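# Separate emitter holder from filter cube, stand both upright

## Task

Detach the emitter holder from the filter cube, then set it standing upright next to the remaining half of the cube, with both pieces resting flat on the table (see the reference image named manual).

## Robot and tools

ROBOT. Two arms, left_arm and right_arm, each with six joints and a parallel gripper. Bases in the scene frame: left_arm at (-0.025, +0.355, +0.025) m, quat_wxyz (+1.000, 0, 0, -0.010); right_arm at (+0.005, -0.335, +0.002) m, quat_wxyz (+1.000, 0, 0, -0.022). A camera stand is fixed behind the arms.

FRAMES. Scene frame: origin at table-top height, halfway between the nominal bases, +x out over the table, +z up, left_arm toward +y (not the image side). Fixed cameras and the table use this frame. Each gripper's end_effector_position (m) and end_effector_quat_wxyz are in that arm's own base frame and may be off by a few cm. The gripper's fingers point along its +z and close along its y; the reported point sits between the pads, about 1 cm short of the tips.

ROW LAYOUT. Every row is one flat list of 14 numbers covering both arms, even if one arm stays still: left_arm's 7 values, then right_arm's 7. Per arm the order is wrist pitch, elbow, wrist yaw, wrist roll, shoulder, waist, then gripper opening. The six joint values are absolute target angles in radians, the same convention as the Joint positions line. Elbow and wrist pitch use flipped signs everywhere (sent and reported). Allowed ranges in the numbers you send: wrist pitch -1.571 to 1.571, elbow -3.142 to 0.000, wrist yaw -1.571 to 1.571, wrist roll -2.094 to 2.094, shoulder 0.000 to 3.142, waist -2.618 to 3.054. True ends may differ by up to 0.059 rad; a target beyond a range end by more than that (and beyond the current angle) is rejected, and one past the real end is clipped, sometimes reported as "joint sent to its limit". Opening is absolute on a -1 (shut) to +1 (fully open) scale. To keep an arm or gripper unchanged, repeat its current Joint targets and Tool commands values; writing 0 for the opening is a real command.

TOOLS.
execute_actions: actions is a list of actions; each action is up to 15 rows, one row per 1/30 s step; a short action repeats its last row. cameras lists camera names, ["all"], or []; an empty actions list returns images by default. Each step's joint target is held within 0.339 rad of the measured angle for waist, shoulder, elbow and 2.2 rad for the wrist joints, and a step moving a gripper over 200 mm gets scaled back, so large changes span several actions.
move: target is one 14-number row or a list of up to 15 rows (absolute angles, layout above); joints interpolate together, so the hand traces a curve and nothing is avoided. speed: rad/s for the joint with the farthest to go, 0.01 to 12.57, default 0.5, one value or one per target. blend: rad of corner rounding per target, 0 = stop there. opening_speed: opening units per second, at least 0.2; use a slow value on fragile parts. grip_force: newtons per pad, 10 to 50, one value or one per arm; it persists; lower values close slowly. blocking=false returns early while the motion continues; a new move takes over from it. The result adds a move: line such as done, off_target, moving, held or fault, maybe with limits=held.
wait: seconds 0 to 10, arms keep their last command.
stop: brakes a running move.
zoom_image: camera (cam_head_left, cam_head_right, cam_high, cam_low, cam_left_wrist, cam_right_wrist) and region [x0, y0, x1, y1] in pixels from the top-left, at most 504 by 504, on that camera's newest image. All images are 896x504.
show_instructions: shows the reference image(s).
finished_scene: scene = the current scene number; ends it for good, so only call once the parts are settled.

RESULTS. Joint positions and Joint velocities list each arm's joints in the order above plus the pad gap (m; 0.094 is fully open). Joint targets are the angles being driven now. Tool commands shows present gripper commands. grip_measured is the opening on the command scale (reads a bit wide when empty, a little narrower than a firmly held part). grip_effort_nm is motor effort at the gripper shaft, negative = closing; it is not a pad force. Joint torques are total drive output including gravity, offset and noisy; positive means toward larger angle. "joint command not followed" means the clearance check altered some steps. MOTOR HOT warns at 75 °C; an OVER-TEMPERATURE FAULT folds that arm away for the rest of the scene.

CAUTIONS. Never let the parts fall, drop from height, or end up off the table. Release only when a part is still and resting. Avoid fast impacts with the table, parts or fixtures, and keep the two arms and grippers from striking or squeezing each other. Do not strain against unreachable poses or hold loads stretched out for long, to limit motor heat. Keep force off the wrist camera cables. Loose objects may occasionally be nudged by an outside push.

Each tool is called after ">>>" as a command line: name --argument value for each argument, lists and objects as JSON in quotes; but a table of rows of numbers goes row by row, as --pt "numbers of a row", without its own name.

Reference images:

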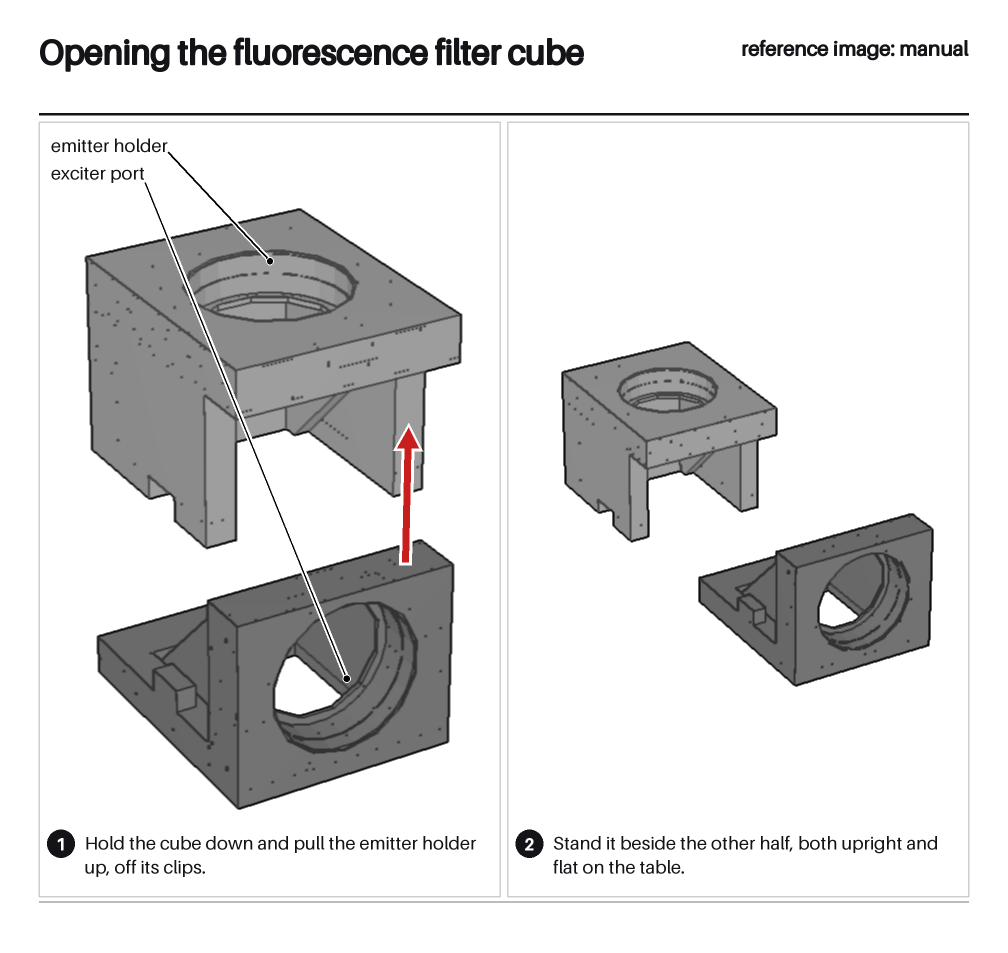

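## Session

>>> execute_actions --actions '[]'

Scene clock: 0.00 s.
left_arm: end_effector_position=(+0.4084, +0.0349, +0.1149) grip_measured=+1.000 grip_effort_nm=n/a end_effector_quat_wxyz=(+0.593, -0.059, +0.802, +0.043) | right_arm: end_effector_position=(+0.4151, -0.0041, +0.1259) grip_measured=+1.000 grip_effort_nm=n/a end_effector_quat_wxyz=(+0.620, +0.004, +0.781, -0.073)
Joint names: [wrist pitch, elbow, wrist yaw, wrist roll, shoulder, waist]
Joint positions: left_arm=[-0.821 -0.413 -0.105 -0.033 1.532 0.037 0.094] | right_arm=[-0.935 -0.41 0.186 -0.069 1.571 0.068 0.094]
Joint velocities: within noise
Joint torques (N m): no reading
Heat: left arm: 23 °C; right arm: 23 °C.
Joint targets: left_arm=[-0.818 -0.419 -0.105 -0.034 1.526 0.037] | right_arm=[-0.935 -0.417 0.188 -0.069 1.563 0.068]
Tool commands: left_gripper/opening=+1.0 right_gripper/opening=+1.0

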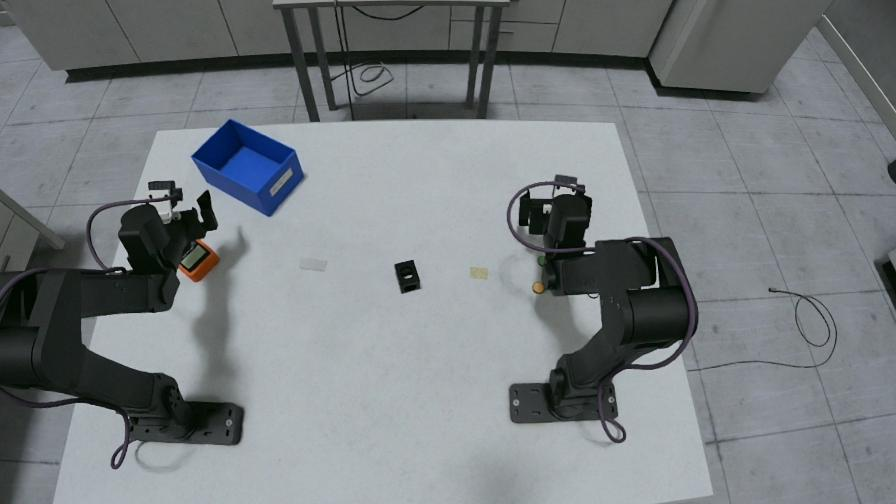

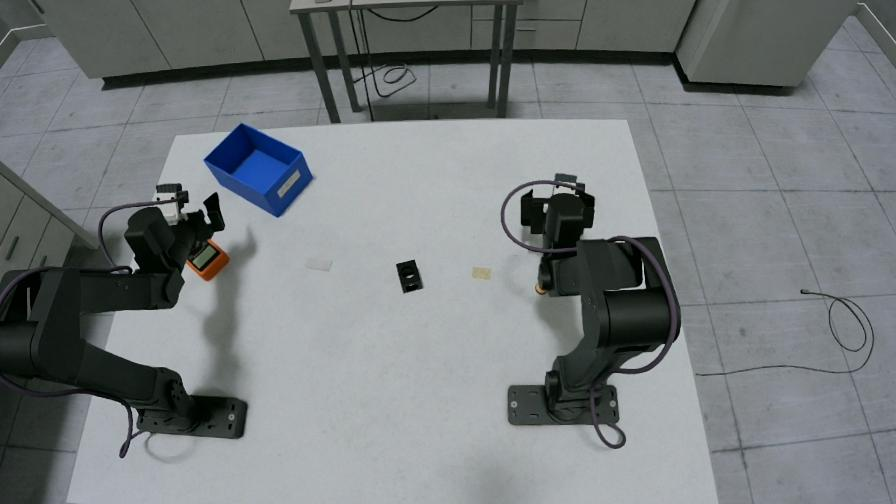

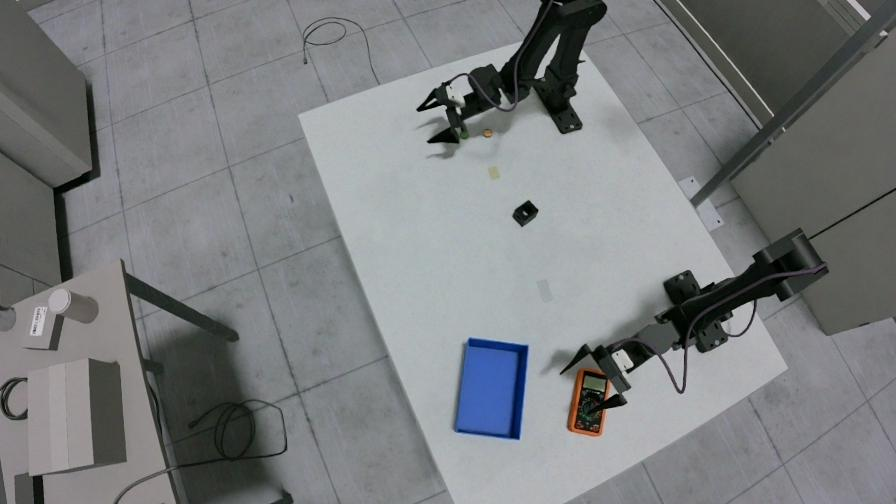

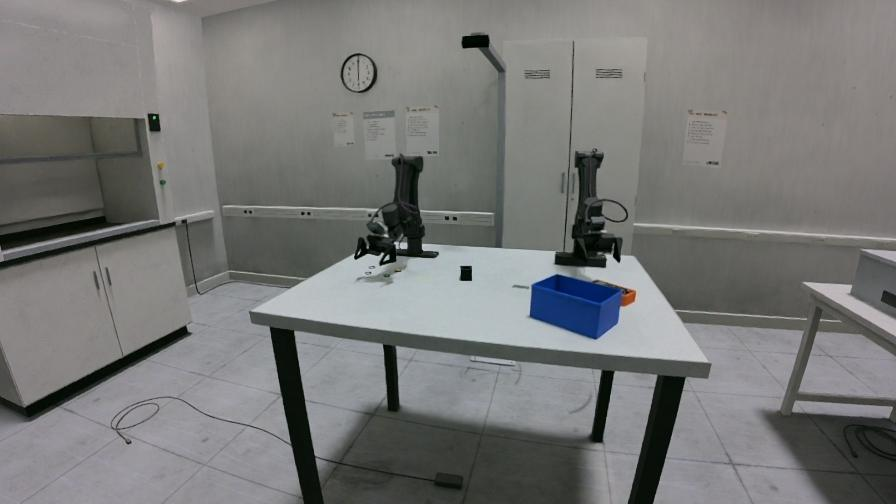

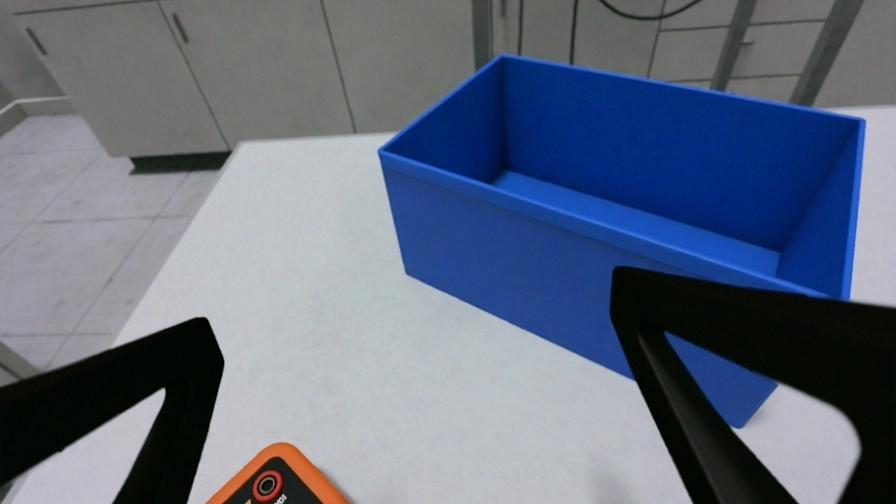

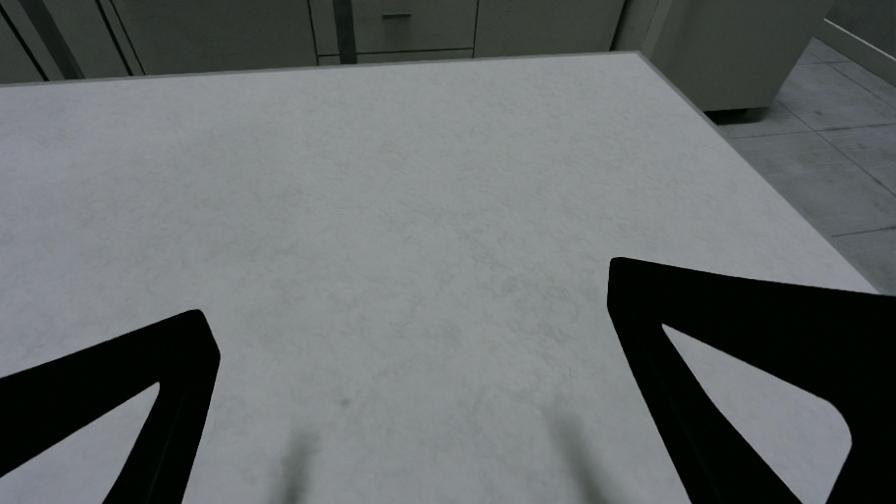

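>>> zoom_image --camera "cam_head_left" --region '[370, 240, 450, 310]'

>>> zoom_image --camera "cam_high" --region '[490, 180, 570, 240]'

>>> zoom_image --camera "cam_low" --region '[430, 250, 500, 300]'

Scaled by 6.300 from the camera's 896x504 image, which has a finer 1280x720 frame.

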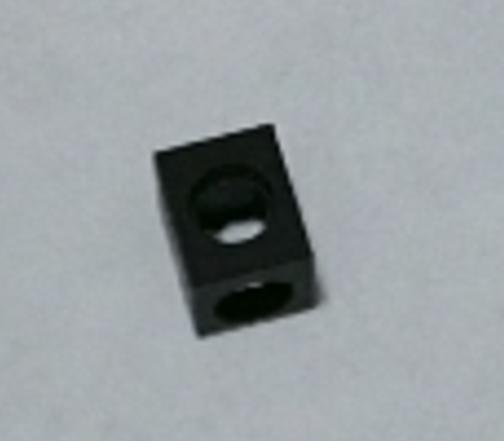

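Scaled by 6.300 from the camera's 896x504 image, which has a finer 1280x720 frame.

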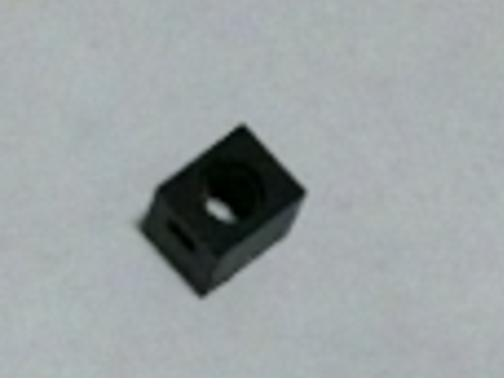

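Scaled by 7.200 from the camera's 896x504 image, which has a finer 1280x720 frame.

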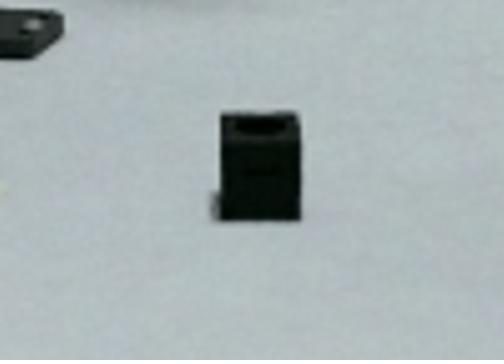

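>>> move --pt "-0.818 -0.419 -0.105 -0.034 1.526 0.037 1 -0.36 -0.492 0.951 0.713 1.3 1.387 1" --pt "-0.818 -0.419 -0.105 -0.034 1.526 0.037 1 -0.36 -0.492 0.951 0.713 1.667 1.387 1" --speed 0.9 --blend '[0.1,0]' --cameras '["cam_right_wrist","cam_head_left","cam_low"]'

>>> zoom_image --camera "cam_head_left" --region '[360, 230, 480, 320]'

Scene clock: 6.23 s.
left_arm: end_effector_position=(+0.4084, +0.0349, +0.1149) grip_measured=+1.000 grip_effort_nm=0.05 end_effector_quat_wxyz=(+0.593, -0.059, +0.802, +0.043) | right_arm: end_effector_position=(+0.1996, +0.2811, +0.0460) grip_measured=+1.000 grip_effort_nm=0.01 end_effector_quat_wxyz=(+0.523, -0.124, +0.840, +0.074)
Joint names: [wrist pitch, elbow, wrist yaw, wrist roll, shoulder, waist]
Joint positions: left_arm=[-0.821 -0.413 -0.105 -0.033 1.532 0.037 0.094] | right_arm=[-0.364 -0.476 0.921 0.7 1.661 1.38 0.094]
Joint torques (N m): left_arm=[-2.03 -4.92 -0.05 -0.02 -5.22 0.09] | right_arm=[-1.28 -5.94 0.71 0.12 -5.09 0.55]
Heat: left arm: 25 °C; right arm: 23 °C.
Joint targets: left_arm=[-0.818 -0.419 -0.105 -0.034 1.526 0.037] | right_arm=[-0.360 -0.492 0.951 0.713 1.667 1.387]
move: done
Images, in order (width x height): cam_head_left 896x504, cam_low 896x504, cam_right_wrist 896x504.

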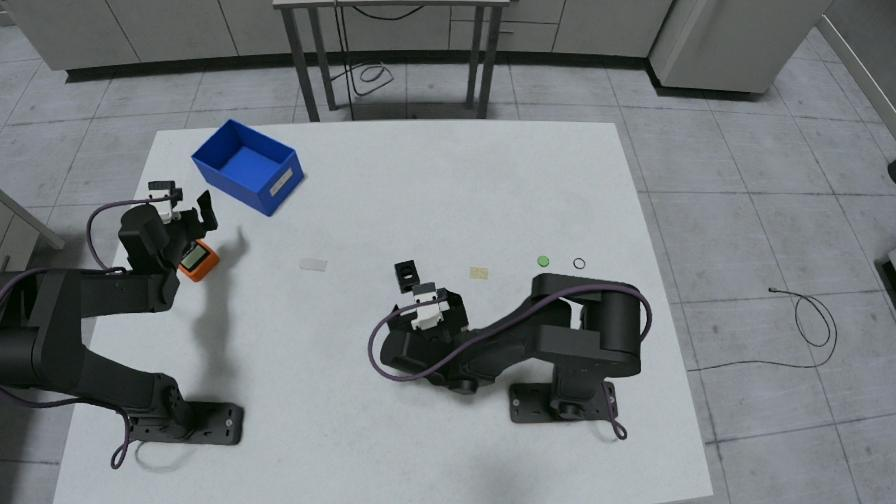

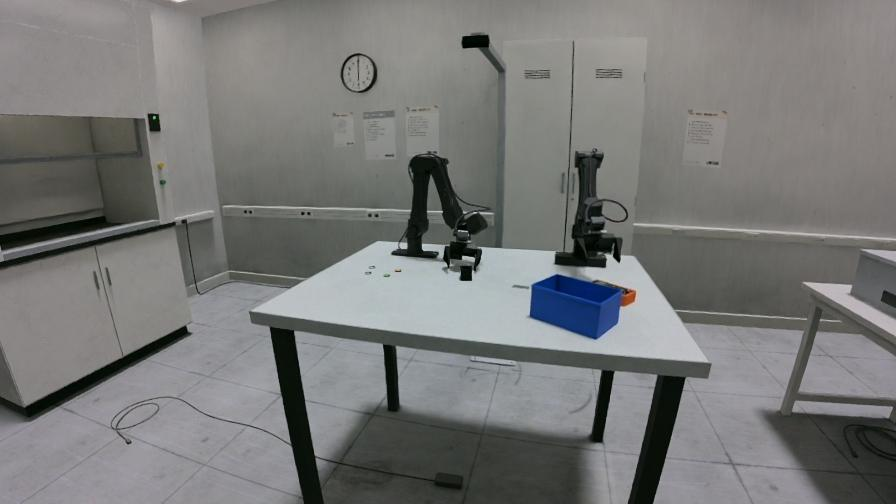

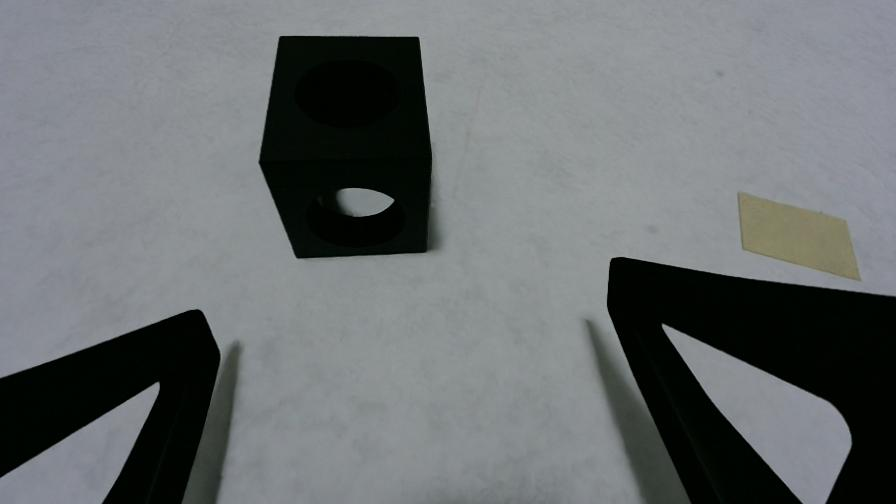

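Scaled by 4.200 from the camera's 896x504 image, which has a finer 1280x720 frame.

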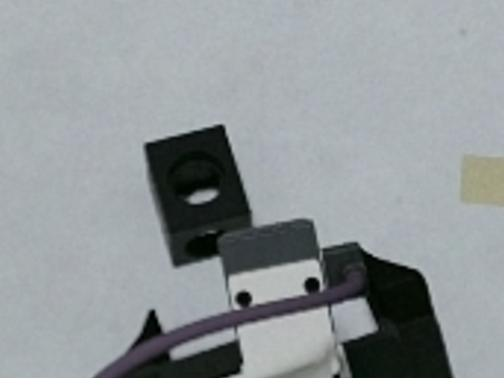

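>>> zoom_image --camera "cam_low" --region '[420, 220, 520, 290]'

Scaled by 5.040 from the camera's 896x504 image, which has a finer 1280x720 frame.

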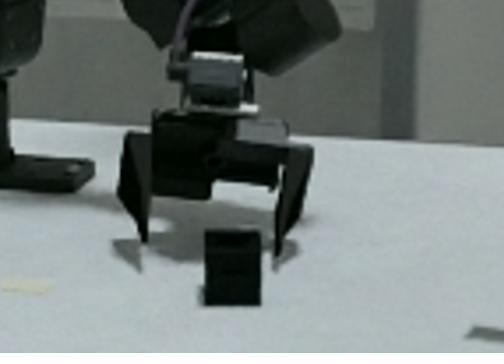

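>>> move --pt "-0.818 -0.419 -0.105 -0.034 1.526 0.037 1 -0.361 -0.529 0.948 0.706 1.70 1.406 1" --pt "-0.818 -0.419 -0.105 -0.034 1.526 0.037 1 -0.529 -0.556 0.870 0.586 1.80 1.299 1" --speed 0.3 --blend '[0.01,0]' --cameras '["cam_right_wrist","cam_low","cam_head_left"]'

>>> zoom_image --camera "cam_low" --region '[420, 220, 520, 290]'

Scene clock: 11.10 s.
left_arm: end_effector_position=(+0.4084, +0.0349, +0.1149) grip_measured=+1.000 grip_effort_nm=0.05 end_effector_quat_wxyz=(+0.593, -0.059, +0.802, +0.043) | right_arm: end_effector_position=(+0.2232, +0.3043, +0.0391) grip_measured=+1.000 grip_effort_nm=0.01 end_effector_quat_wxyz=(+0.527, -0.130, +0.836, +0.081)
Joint names: [wrist pitch, elbow, wrist yaw, wrist roll, shoulder, waist]
Joint positions: left_arm=[-0.821 -0.413 -0.105 -0.033 1.532 0.037 0.094] | right_arm=[-0.521 -0.54 0.86 0.589 1.785 1.306 0.094]
Joint torques (N m): left_arm=[-2.02 -4.97 -0.04 -0.03 -5.16 0.02] | right_arm=[-1.48 -5.83 0.47 -0.08 -5.42 -0.65]
Heat: left arm: 26 °C; right arm: 23 °C.
Joint targets: left_arm=[-0.818 -0.419 -0.105 -0.034 1.526 0.037] | right_arm=[-0.529 -0.556 0.870 0.586 1.800 1.299]
move: done
Images, in order (width x height): cam_head_left 896x504, cam_low 896x504, cam_right_wrist 896x504.

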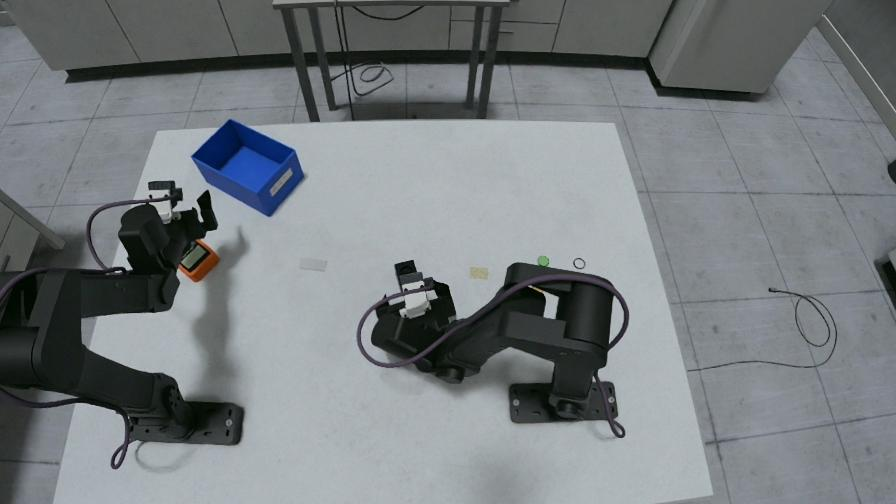

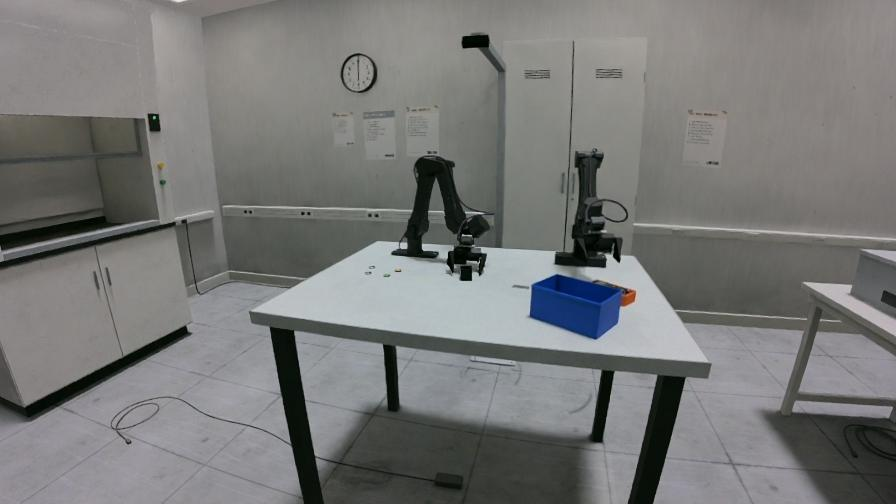

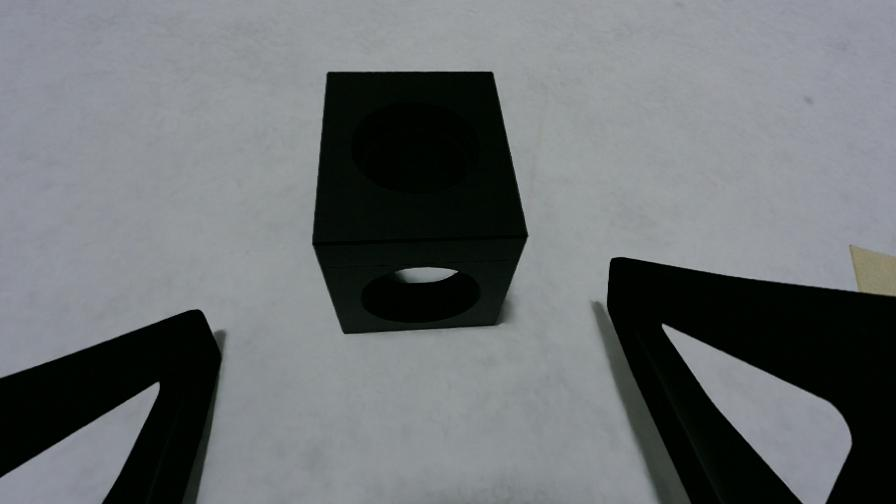

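Scaled by 5.040 from the camera's 896x504 image, which has a finer 1280x720 frame.

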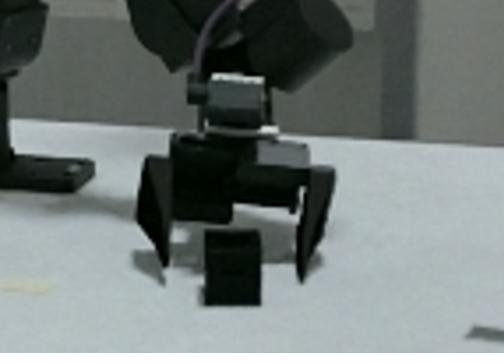

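>>> move --pt "-0.818 -0.419 -0.105 -0.034 1.526 0.037 1 -0.561 -0.563 0.860 0.571 1.827 1.284 1" --pt "-0.818 -0.419 -0.105 -0.034 1.526 0.037 1 -0.561 -0.563 0.860 0.571 1.827 1.284 -0.25" --speed 0.2 --opening_speed 0.5 --grip_force 50 --cameras '["cam_right_wrist","cam_low","cam_head_left"]'

>>> zoom_image --camera "cam_low" --region '[420, 220, 520, 290]'

Scene clock: 15.70 s.
left_arm: end_effector_position=(+0.4084, +0.0349, +0.1149) grip_measured=+1.000 grip_effort_nm=0.05 end_effector_quat_wxyz=(+0.593, -0.059, +0.802, +0.043) | right_arm: end_effector_position=(+0.2281, +0.3083, +0.0382) grip_measured=-0.170 grip_effort_nm=-0.98 end_effector_quat_wxyz=(+0.529, -0.128, +0.834, +0.087)
Joint names: [wrist pitch, elbow, wrist yaw, wrist roll, shoulder, waist]
Joint positions: left_arm=[-0.821 -0.413 -0.105 -0.033 1.532 0.037 0.094] | right_arm=[-0.565 -0.547 0.848 0.573 1.809 1.291 0.039]
Joint torques (N m): left_arm=[-2.02 -4.98 -0.05 -0.02 -5.19 0.05] | right_arm=[-1.42 -5.72 0.46 -0.03 -5.33 -0.7]
Heat: left arm: 26 °C; right arm: 24 °C.
Joint targets: left_arm=[-0.818 -0.419 -0.105 -0.034 1.526 0.037] | right_arm=[-0.561 -0.563 0.860 0.571 1.827 1.284]
move: done
Images, in order (width x height): cam_head_left 896x504, cam_low 896x504, cam_right_wrist 896x504.

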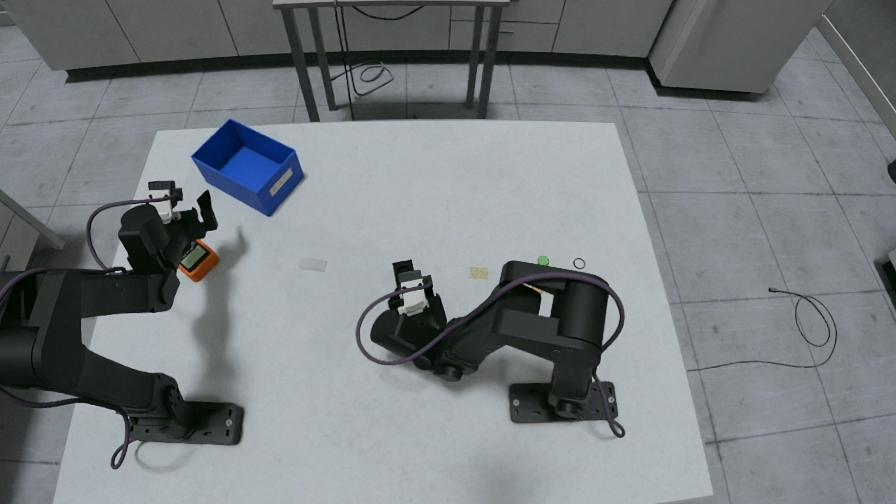

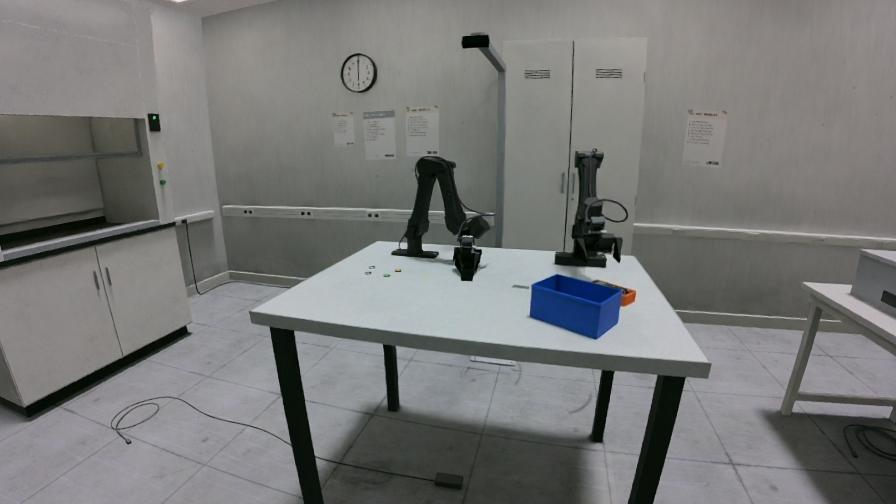

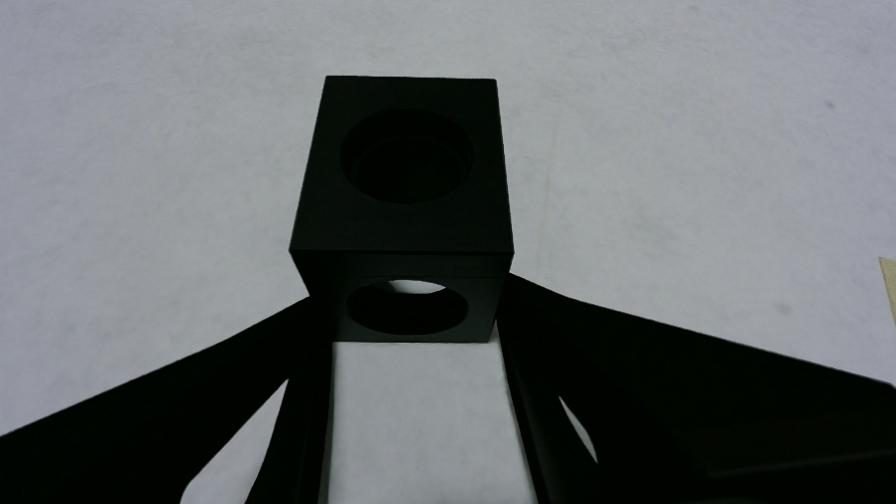

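Scaled by 5.040 from the camera's 896x504 image, which has a finer 1280x720 frame.

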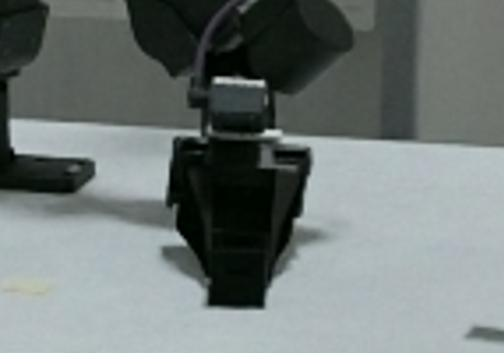

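>>> move --pt "-0.818 -0.419 -0.105 -0.034 1.526 0.037 1 -0.561 -0.563 0.860 0.571 1.782 1.284 -0.25" --pt "0.2 -1.0 0 -0.6 1.5 -0.2 1 -0.561 -0.563 0.860 0.571 1.782 1.454 -0.25" --pt "0.8 -1.5 0 -1.0 1.5 -0.6 1 -0.561 -0.563 0.860 0.571 1.827 1.454 -0.25" --pt "1.386 -2.01 0 -1.46 1.7 -1.02 1 -0.561 -0.563 0.860 0.571 1.827 1.454 -0.25" --speed '[0.1,0.5,0.5,0.7]' --blend '[0.005,0.01,0.02,0]' --grip_force 50 --cameras '["cam_right_wrist","cam_left_wrist","cam_head_left"]'

Scene clock: 22.37 s.
left_arm: end_effector_position=(+0.2019, -0.3301, +0.2923) grip_measured=+1.000 grip_effort_nm=0.05 end_effector_quat_wxyz=(+0.078, -0.207, +0.946, -0.238) | right_arm: end_effector_position=(+0.1786, +0.3394, +0.0383) grip_measured=-0.172 grip_effort_nm=-1.02 end_effector_quat_wxyz=(+0.521, -0.191, +0.822, +0.127)
Joint names: [wrist pitch, elbow, wrist yaw, wrist roll, shoulder, waist]
Joint positions: left_arm=[1.368 -1.987 0.008 -1.455 1.683 -1.021 0.094] | right_arm=[-0.565 -0.547 0.848 0.573 1.809 1.444 0.039]
Joint torques (N m): left_arm=[-1.2 -6.71 -0.11 -0.07 -5.33 0.09] | right_arm=[-1.41 -5.71 0.45 -0.03 -5.24 0.76]
Heat: left arm: 26 °C; right arm: 24 °C.
Joint targets: left_arm=[1.386 -2.010 0.000 -1.460 1.700 -1.020] | right_arm=[-0.561 -0.563 0.860 0.571 1.827 1.454]
move: done
Images, in order (width x height): cam_head_left 896x504, cam_left_wrist 896x504, cam_right_wrist 896x504.

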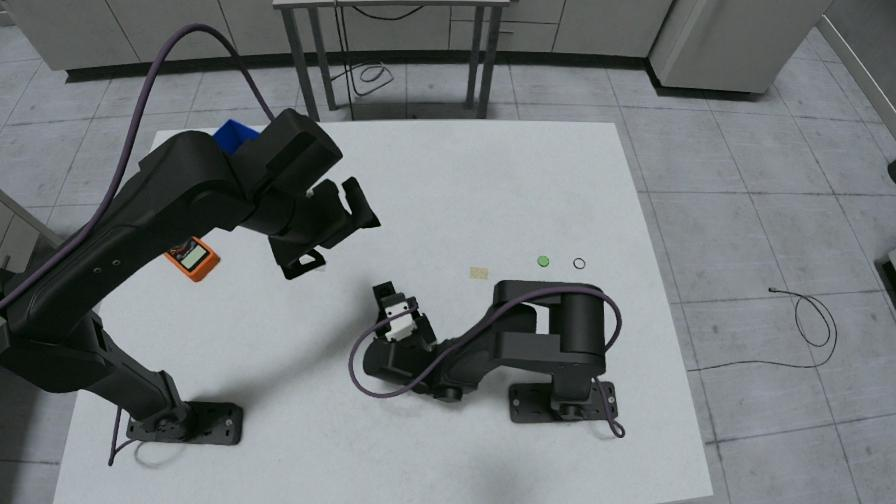

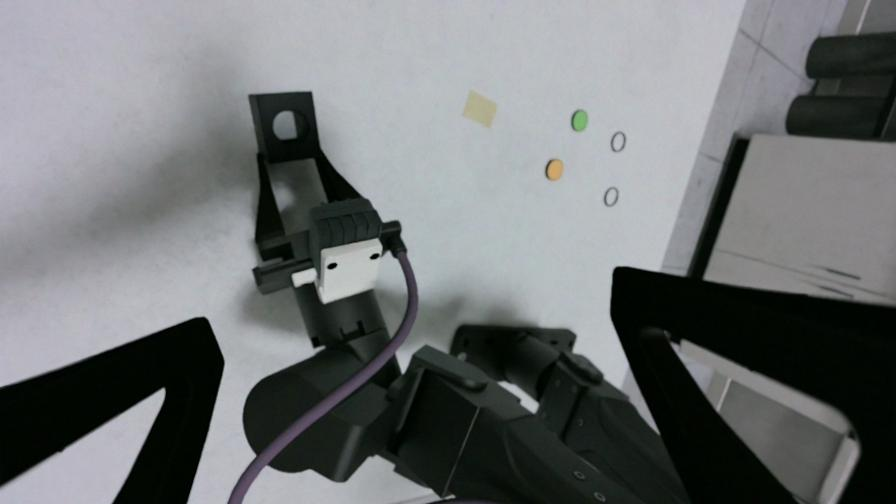

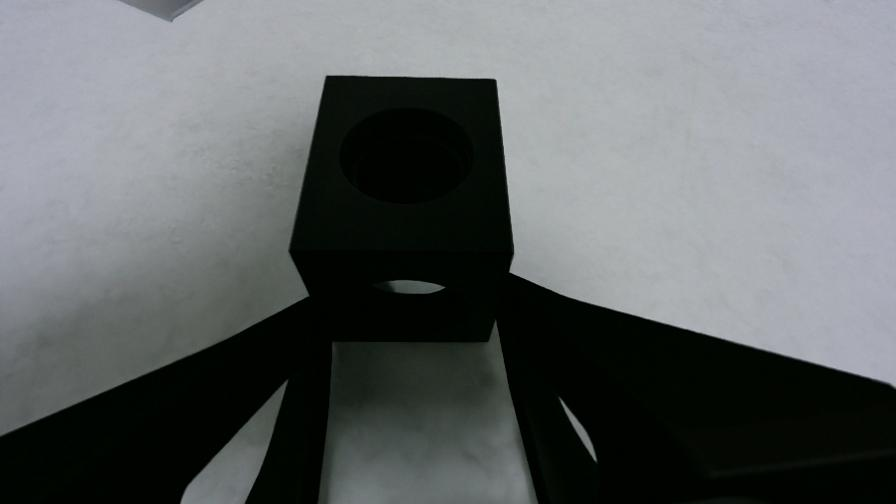

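>>> move --target '[1.386,-2.01,0,-1.46,2.13,-1.02,1,-0.561,-0.563,0.860,0.571,1.827,1.454,-0.25]' --speed 0.5 --cameras '["cam_low","cam_left_wrist","cam_head_left"]'

>>> zoom_image --camera "cam_head_left" --region '[340, 240, 460, 330]'

Scene clock: 31.73 s.
left_arm: end_effector_position=(+0.2231, -0.3646, +0.1223) grip_measured=+1.000 grip_effort_nm=0.06 end_effector_quat_wxyz=(+0.009, -0.215, +0.976, -0.036) | right_arm: end_effector_position=(+0.1786, +0.3394, +0.0383) grip_measured=-0.172 grip_effort_nm=-1.02 end_effector_quat_wxyz=(+0.521, -0.191, +0.822, +0.127)
Joint names: [wrist pitch, elbow, wrist yaw, wrist roll, shoulder, waist]
Joint positions: left_arm=[1.37 -1.997 0.008 -1.455 2.123 -1.021 0.094] | right_arm=[-0.565 -0.547 0.848 0.573 1.809 1.444 0.039]
Joint torques (N m): left_arm=[-0.49 -6.08 -0.1 -0.1 -9.74 0.09] | right_arm=[-1.42 -5.74 0.45 -0.03 -5.31 0.81]
Heat: left arm: 26 °C; right arm: 25 °C.
Joint targets: left_arm=[1.386 -2.010 0.000 -1.460 2.130 -1.020] | right_arm=[-0.561 -0.563 0.860 0.571 1.827 1.454]
move: done
Images, in order (width x height): cam_head_left 896x504, cam_low 896x504, cam_left_wrist 896x504.

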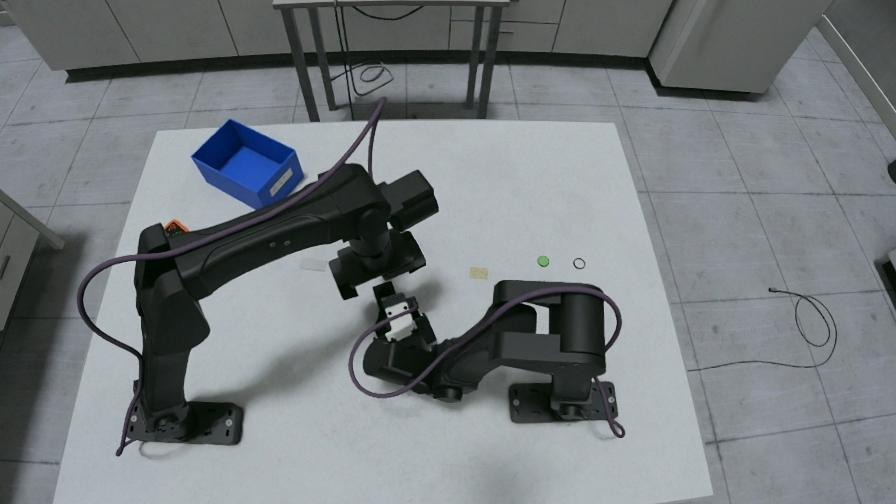

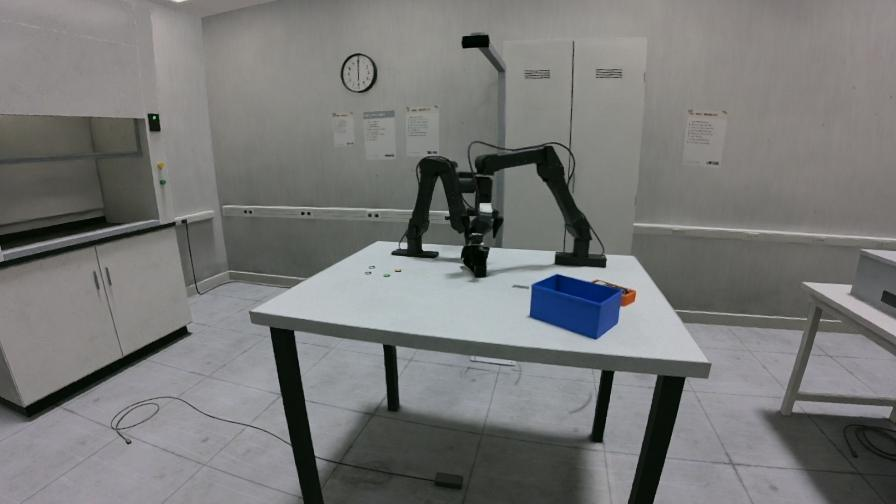

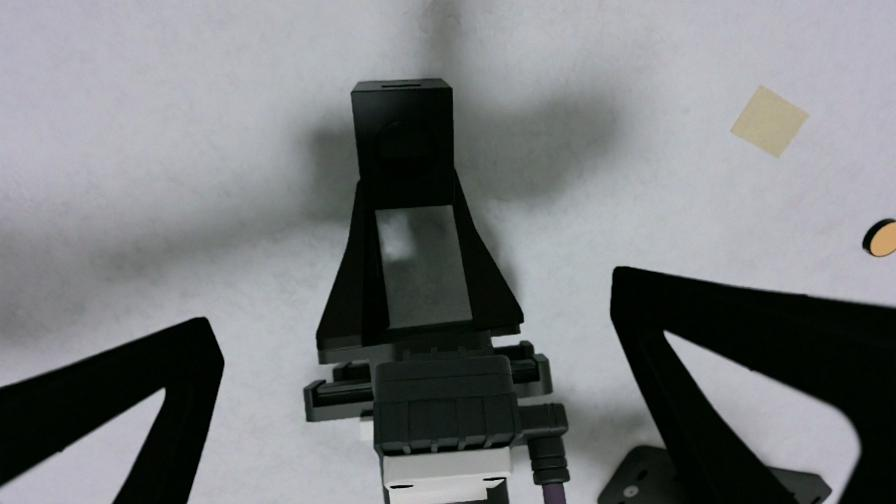

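Scaled by 4.200 from the camera's 896x504 image, which has a finer 1280x720 frame.

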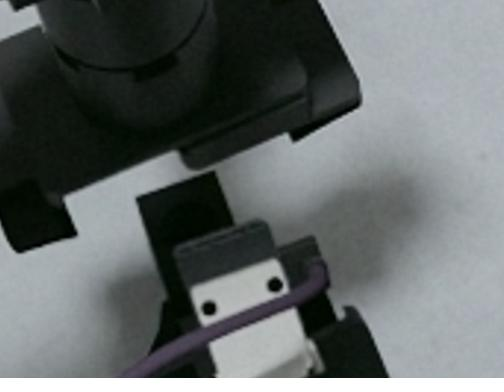

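>>> move --target '[1.21,-1.843,0,-1.36,2.216,-1.02,1,-0.561,-0.563,0.860,0.571,1.827,1.454,-0.25]' --speed 0.3 --cameras '["cam_left_wrist","cam_right_wrist","cam_head_left"]'

>>> zoom_image --camera "cam_head_left" --region '[340, 240, 460, 330]'

Scene clock: 35.73 s.
left_arm: end_effector_position=(+0.2221, -0.3635, +0.0558) grip_measured=+1.000 grip_effort_nm=0.05 end_effector_quat_wxyz=(-0.004, -0.172, +0.985, -0.003) | right_arm: end_effector_position=(+0.1787, +0.3394, +0.0381) grip_measured=-0.172 grip_effort_nm=-1.02 end_effector_quat_wxyz=(+0.521, -0.190, +0.822, +0.128)
Joint names: [wrist pitch, elbow, wrist yaw, wrist roll, shoulder, waist]
Joint positions: left_arm=[1.224 -1.852 0.01 -1.366 2.197 -1.021 0.094] | right_arm=[-0.566 -0.547 0.849 0.575 1.81 1.444 0.039]
Joint torques (N m): left_arm=[-0.63 -4.29 -0.11 0.04 -9.5 0.12] | right_arm=[-1.4 -5.7 0.45 -0.06 -5.41 0.79]
Heat: left arm: 25 °C; right arm: 25 °C.
Joint targets: left_arm=[1.210 -1.843 0.000 -1.360 2.216 -1.020] | right_arm=[-0.561 -0.563 0.860 0.571 1.827 1.454]
move: done
Images, in order (width x height): cam_head_left 896x504, cam_left_wrist 896x504, cam_right_wrist 896x504.

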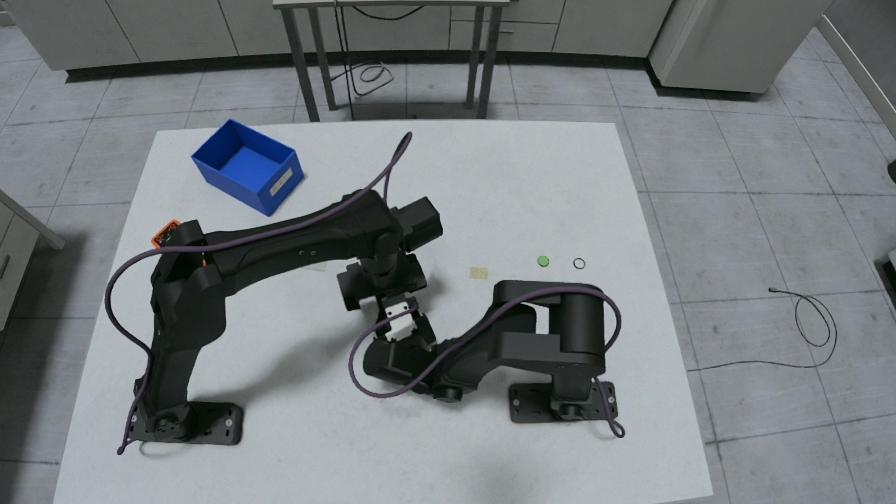

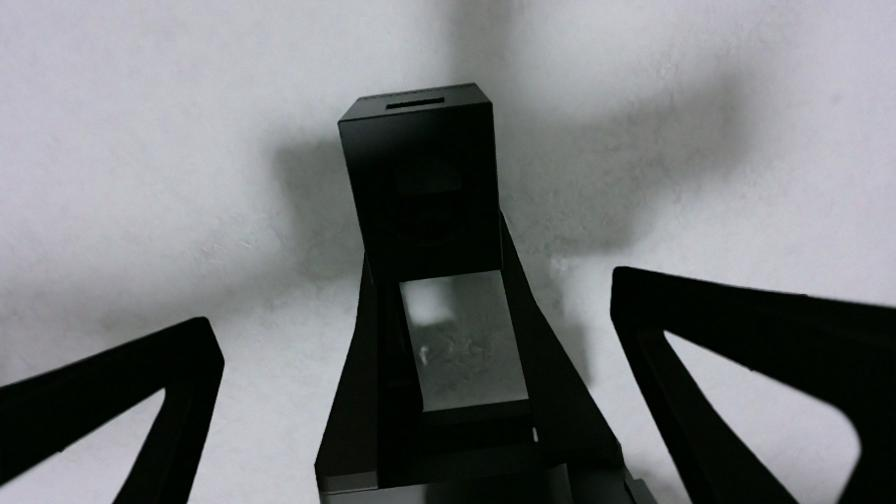

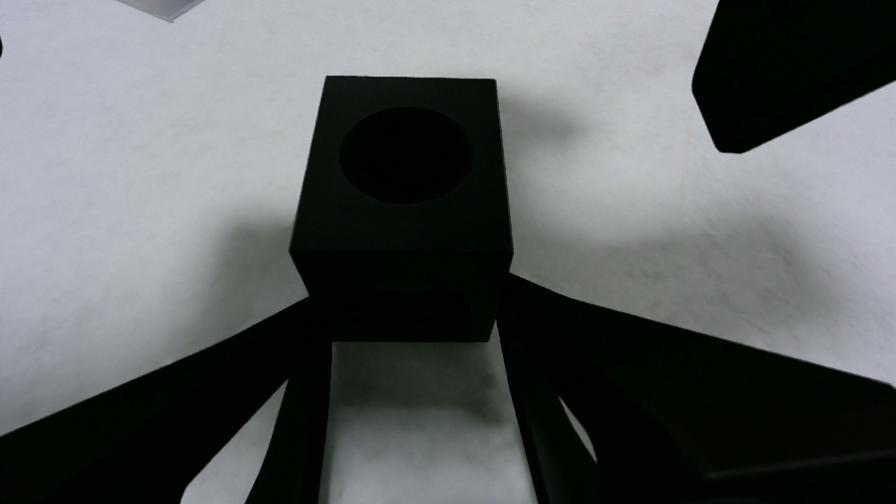

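Scaled by 4.200 from the camera's 896x504 image, which has a finer 1280x720 frame.

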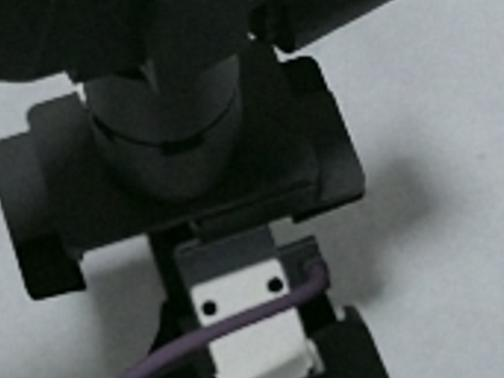

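>>> move --target '[1.225,-1.903,0,-1.307,2.256,-0.967,1,-0.561,-0.563,0.860,0.571,1.827,1.454,-0.25]' --speed 0.2 --cameras '["cam_left_wrist","cam_right_wrist","cam_head_left"]'

>>> zoom_image --camera "cam_head_left" --region '[340, 240, 460, 330]'

Scene clock: 38.80 s.
left_arm: end_effector_position=(+0.2439, -0.3557, +0.0488) grip_measured=+1.000 grip_effort_nm=0.05 end_effector_quat_wxyz=(-0.005, -0.172, +0.985, +0.000) | right_arm: end_effector_position=(+0.1787, +0.3394, +0.0381) grip_measured=-0.172 grip_effort_nm=-1.02 end_effector_quat_wxyz=(+0.521, -0.190, +0.822, +0.128)
Joint names: [wrist pitch, elbow, wrist yaw, wrist roll, shoulder, waist]
Joint positions: left_arm=[1.223 -1.879 0.01 -1.314 2.23 -0.968 0.094] | right_arm=[-0.566 -0.547 0.849 0.575 1.81 1.444 0.039]
Joint torques (N m): left_arm=[-0.46 -6.86 -0.12 0 -9.31 0.13] | right_arm=[-1.39 -5.65 0.46 -0.06 -5.41 0.79]
Heat: left arm: 25 °C; right arm: 25 °C.
Joint targets: left_arm=[1.225 -1.903 0.000 -1.307 2.256 -0.967] | right_arm=[-0.561 -0.563 0.860 0.571 1.827 1.454]
move: done
Images, in order (width x height): cam_head_left 896x504, cam_left_wrist 896x504, cam_right_wrist 896x504.

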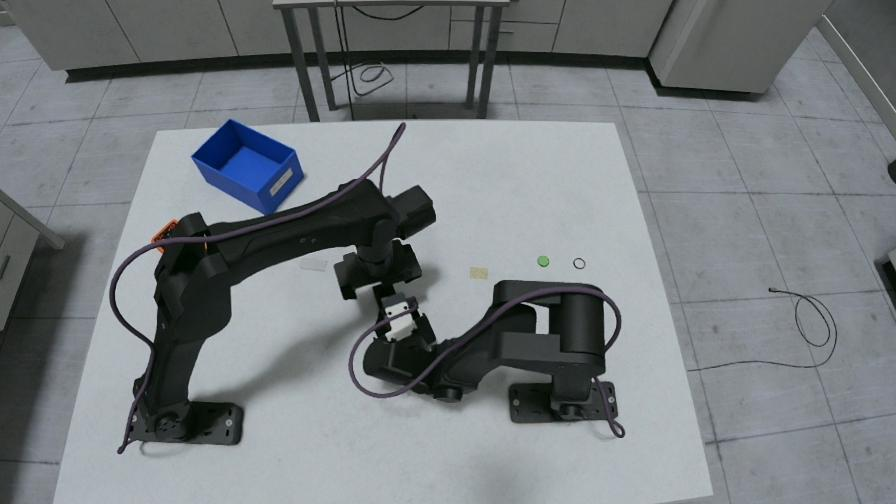

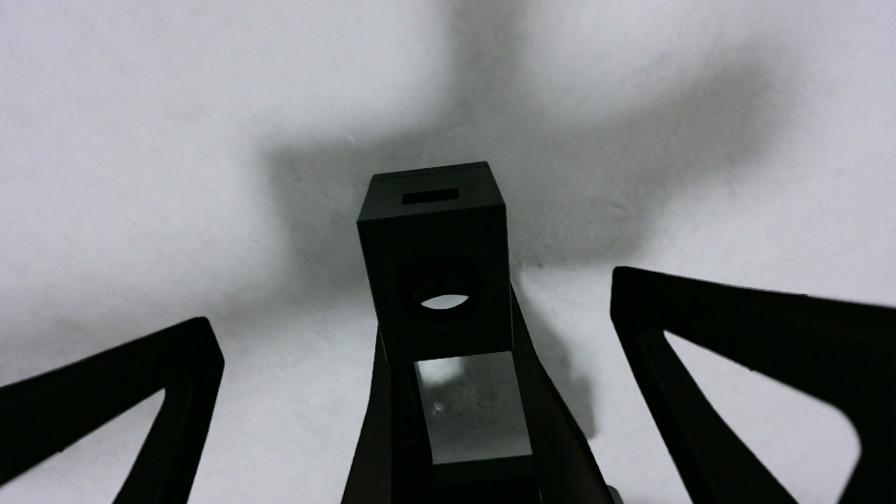

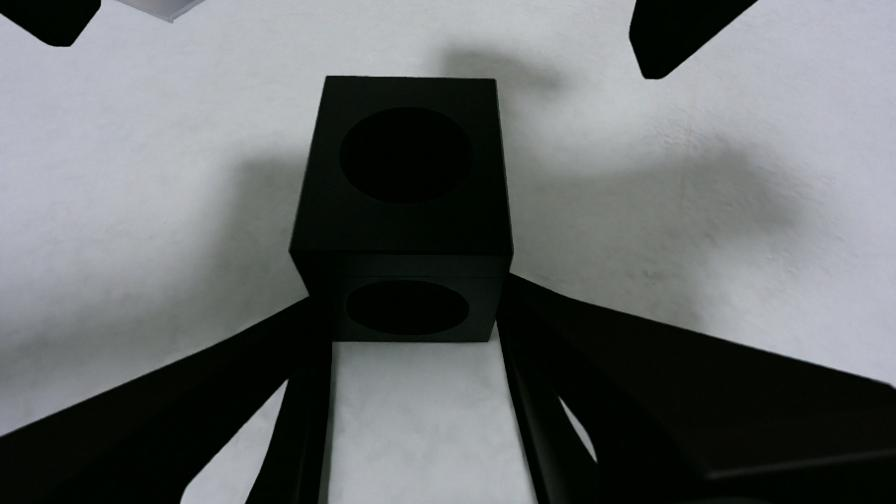

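Scaled by 4.200 from the camera's 896x504 image, which has a finer 1280x720 frame.

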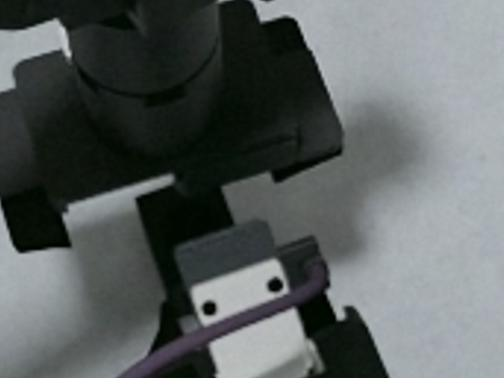

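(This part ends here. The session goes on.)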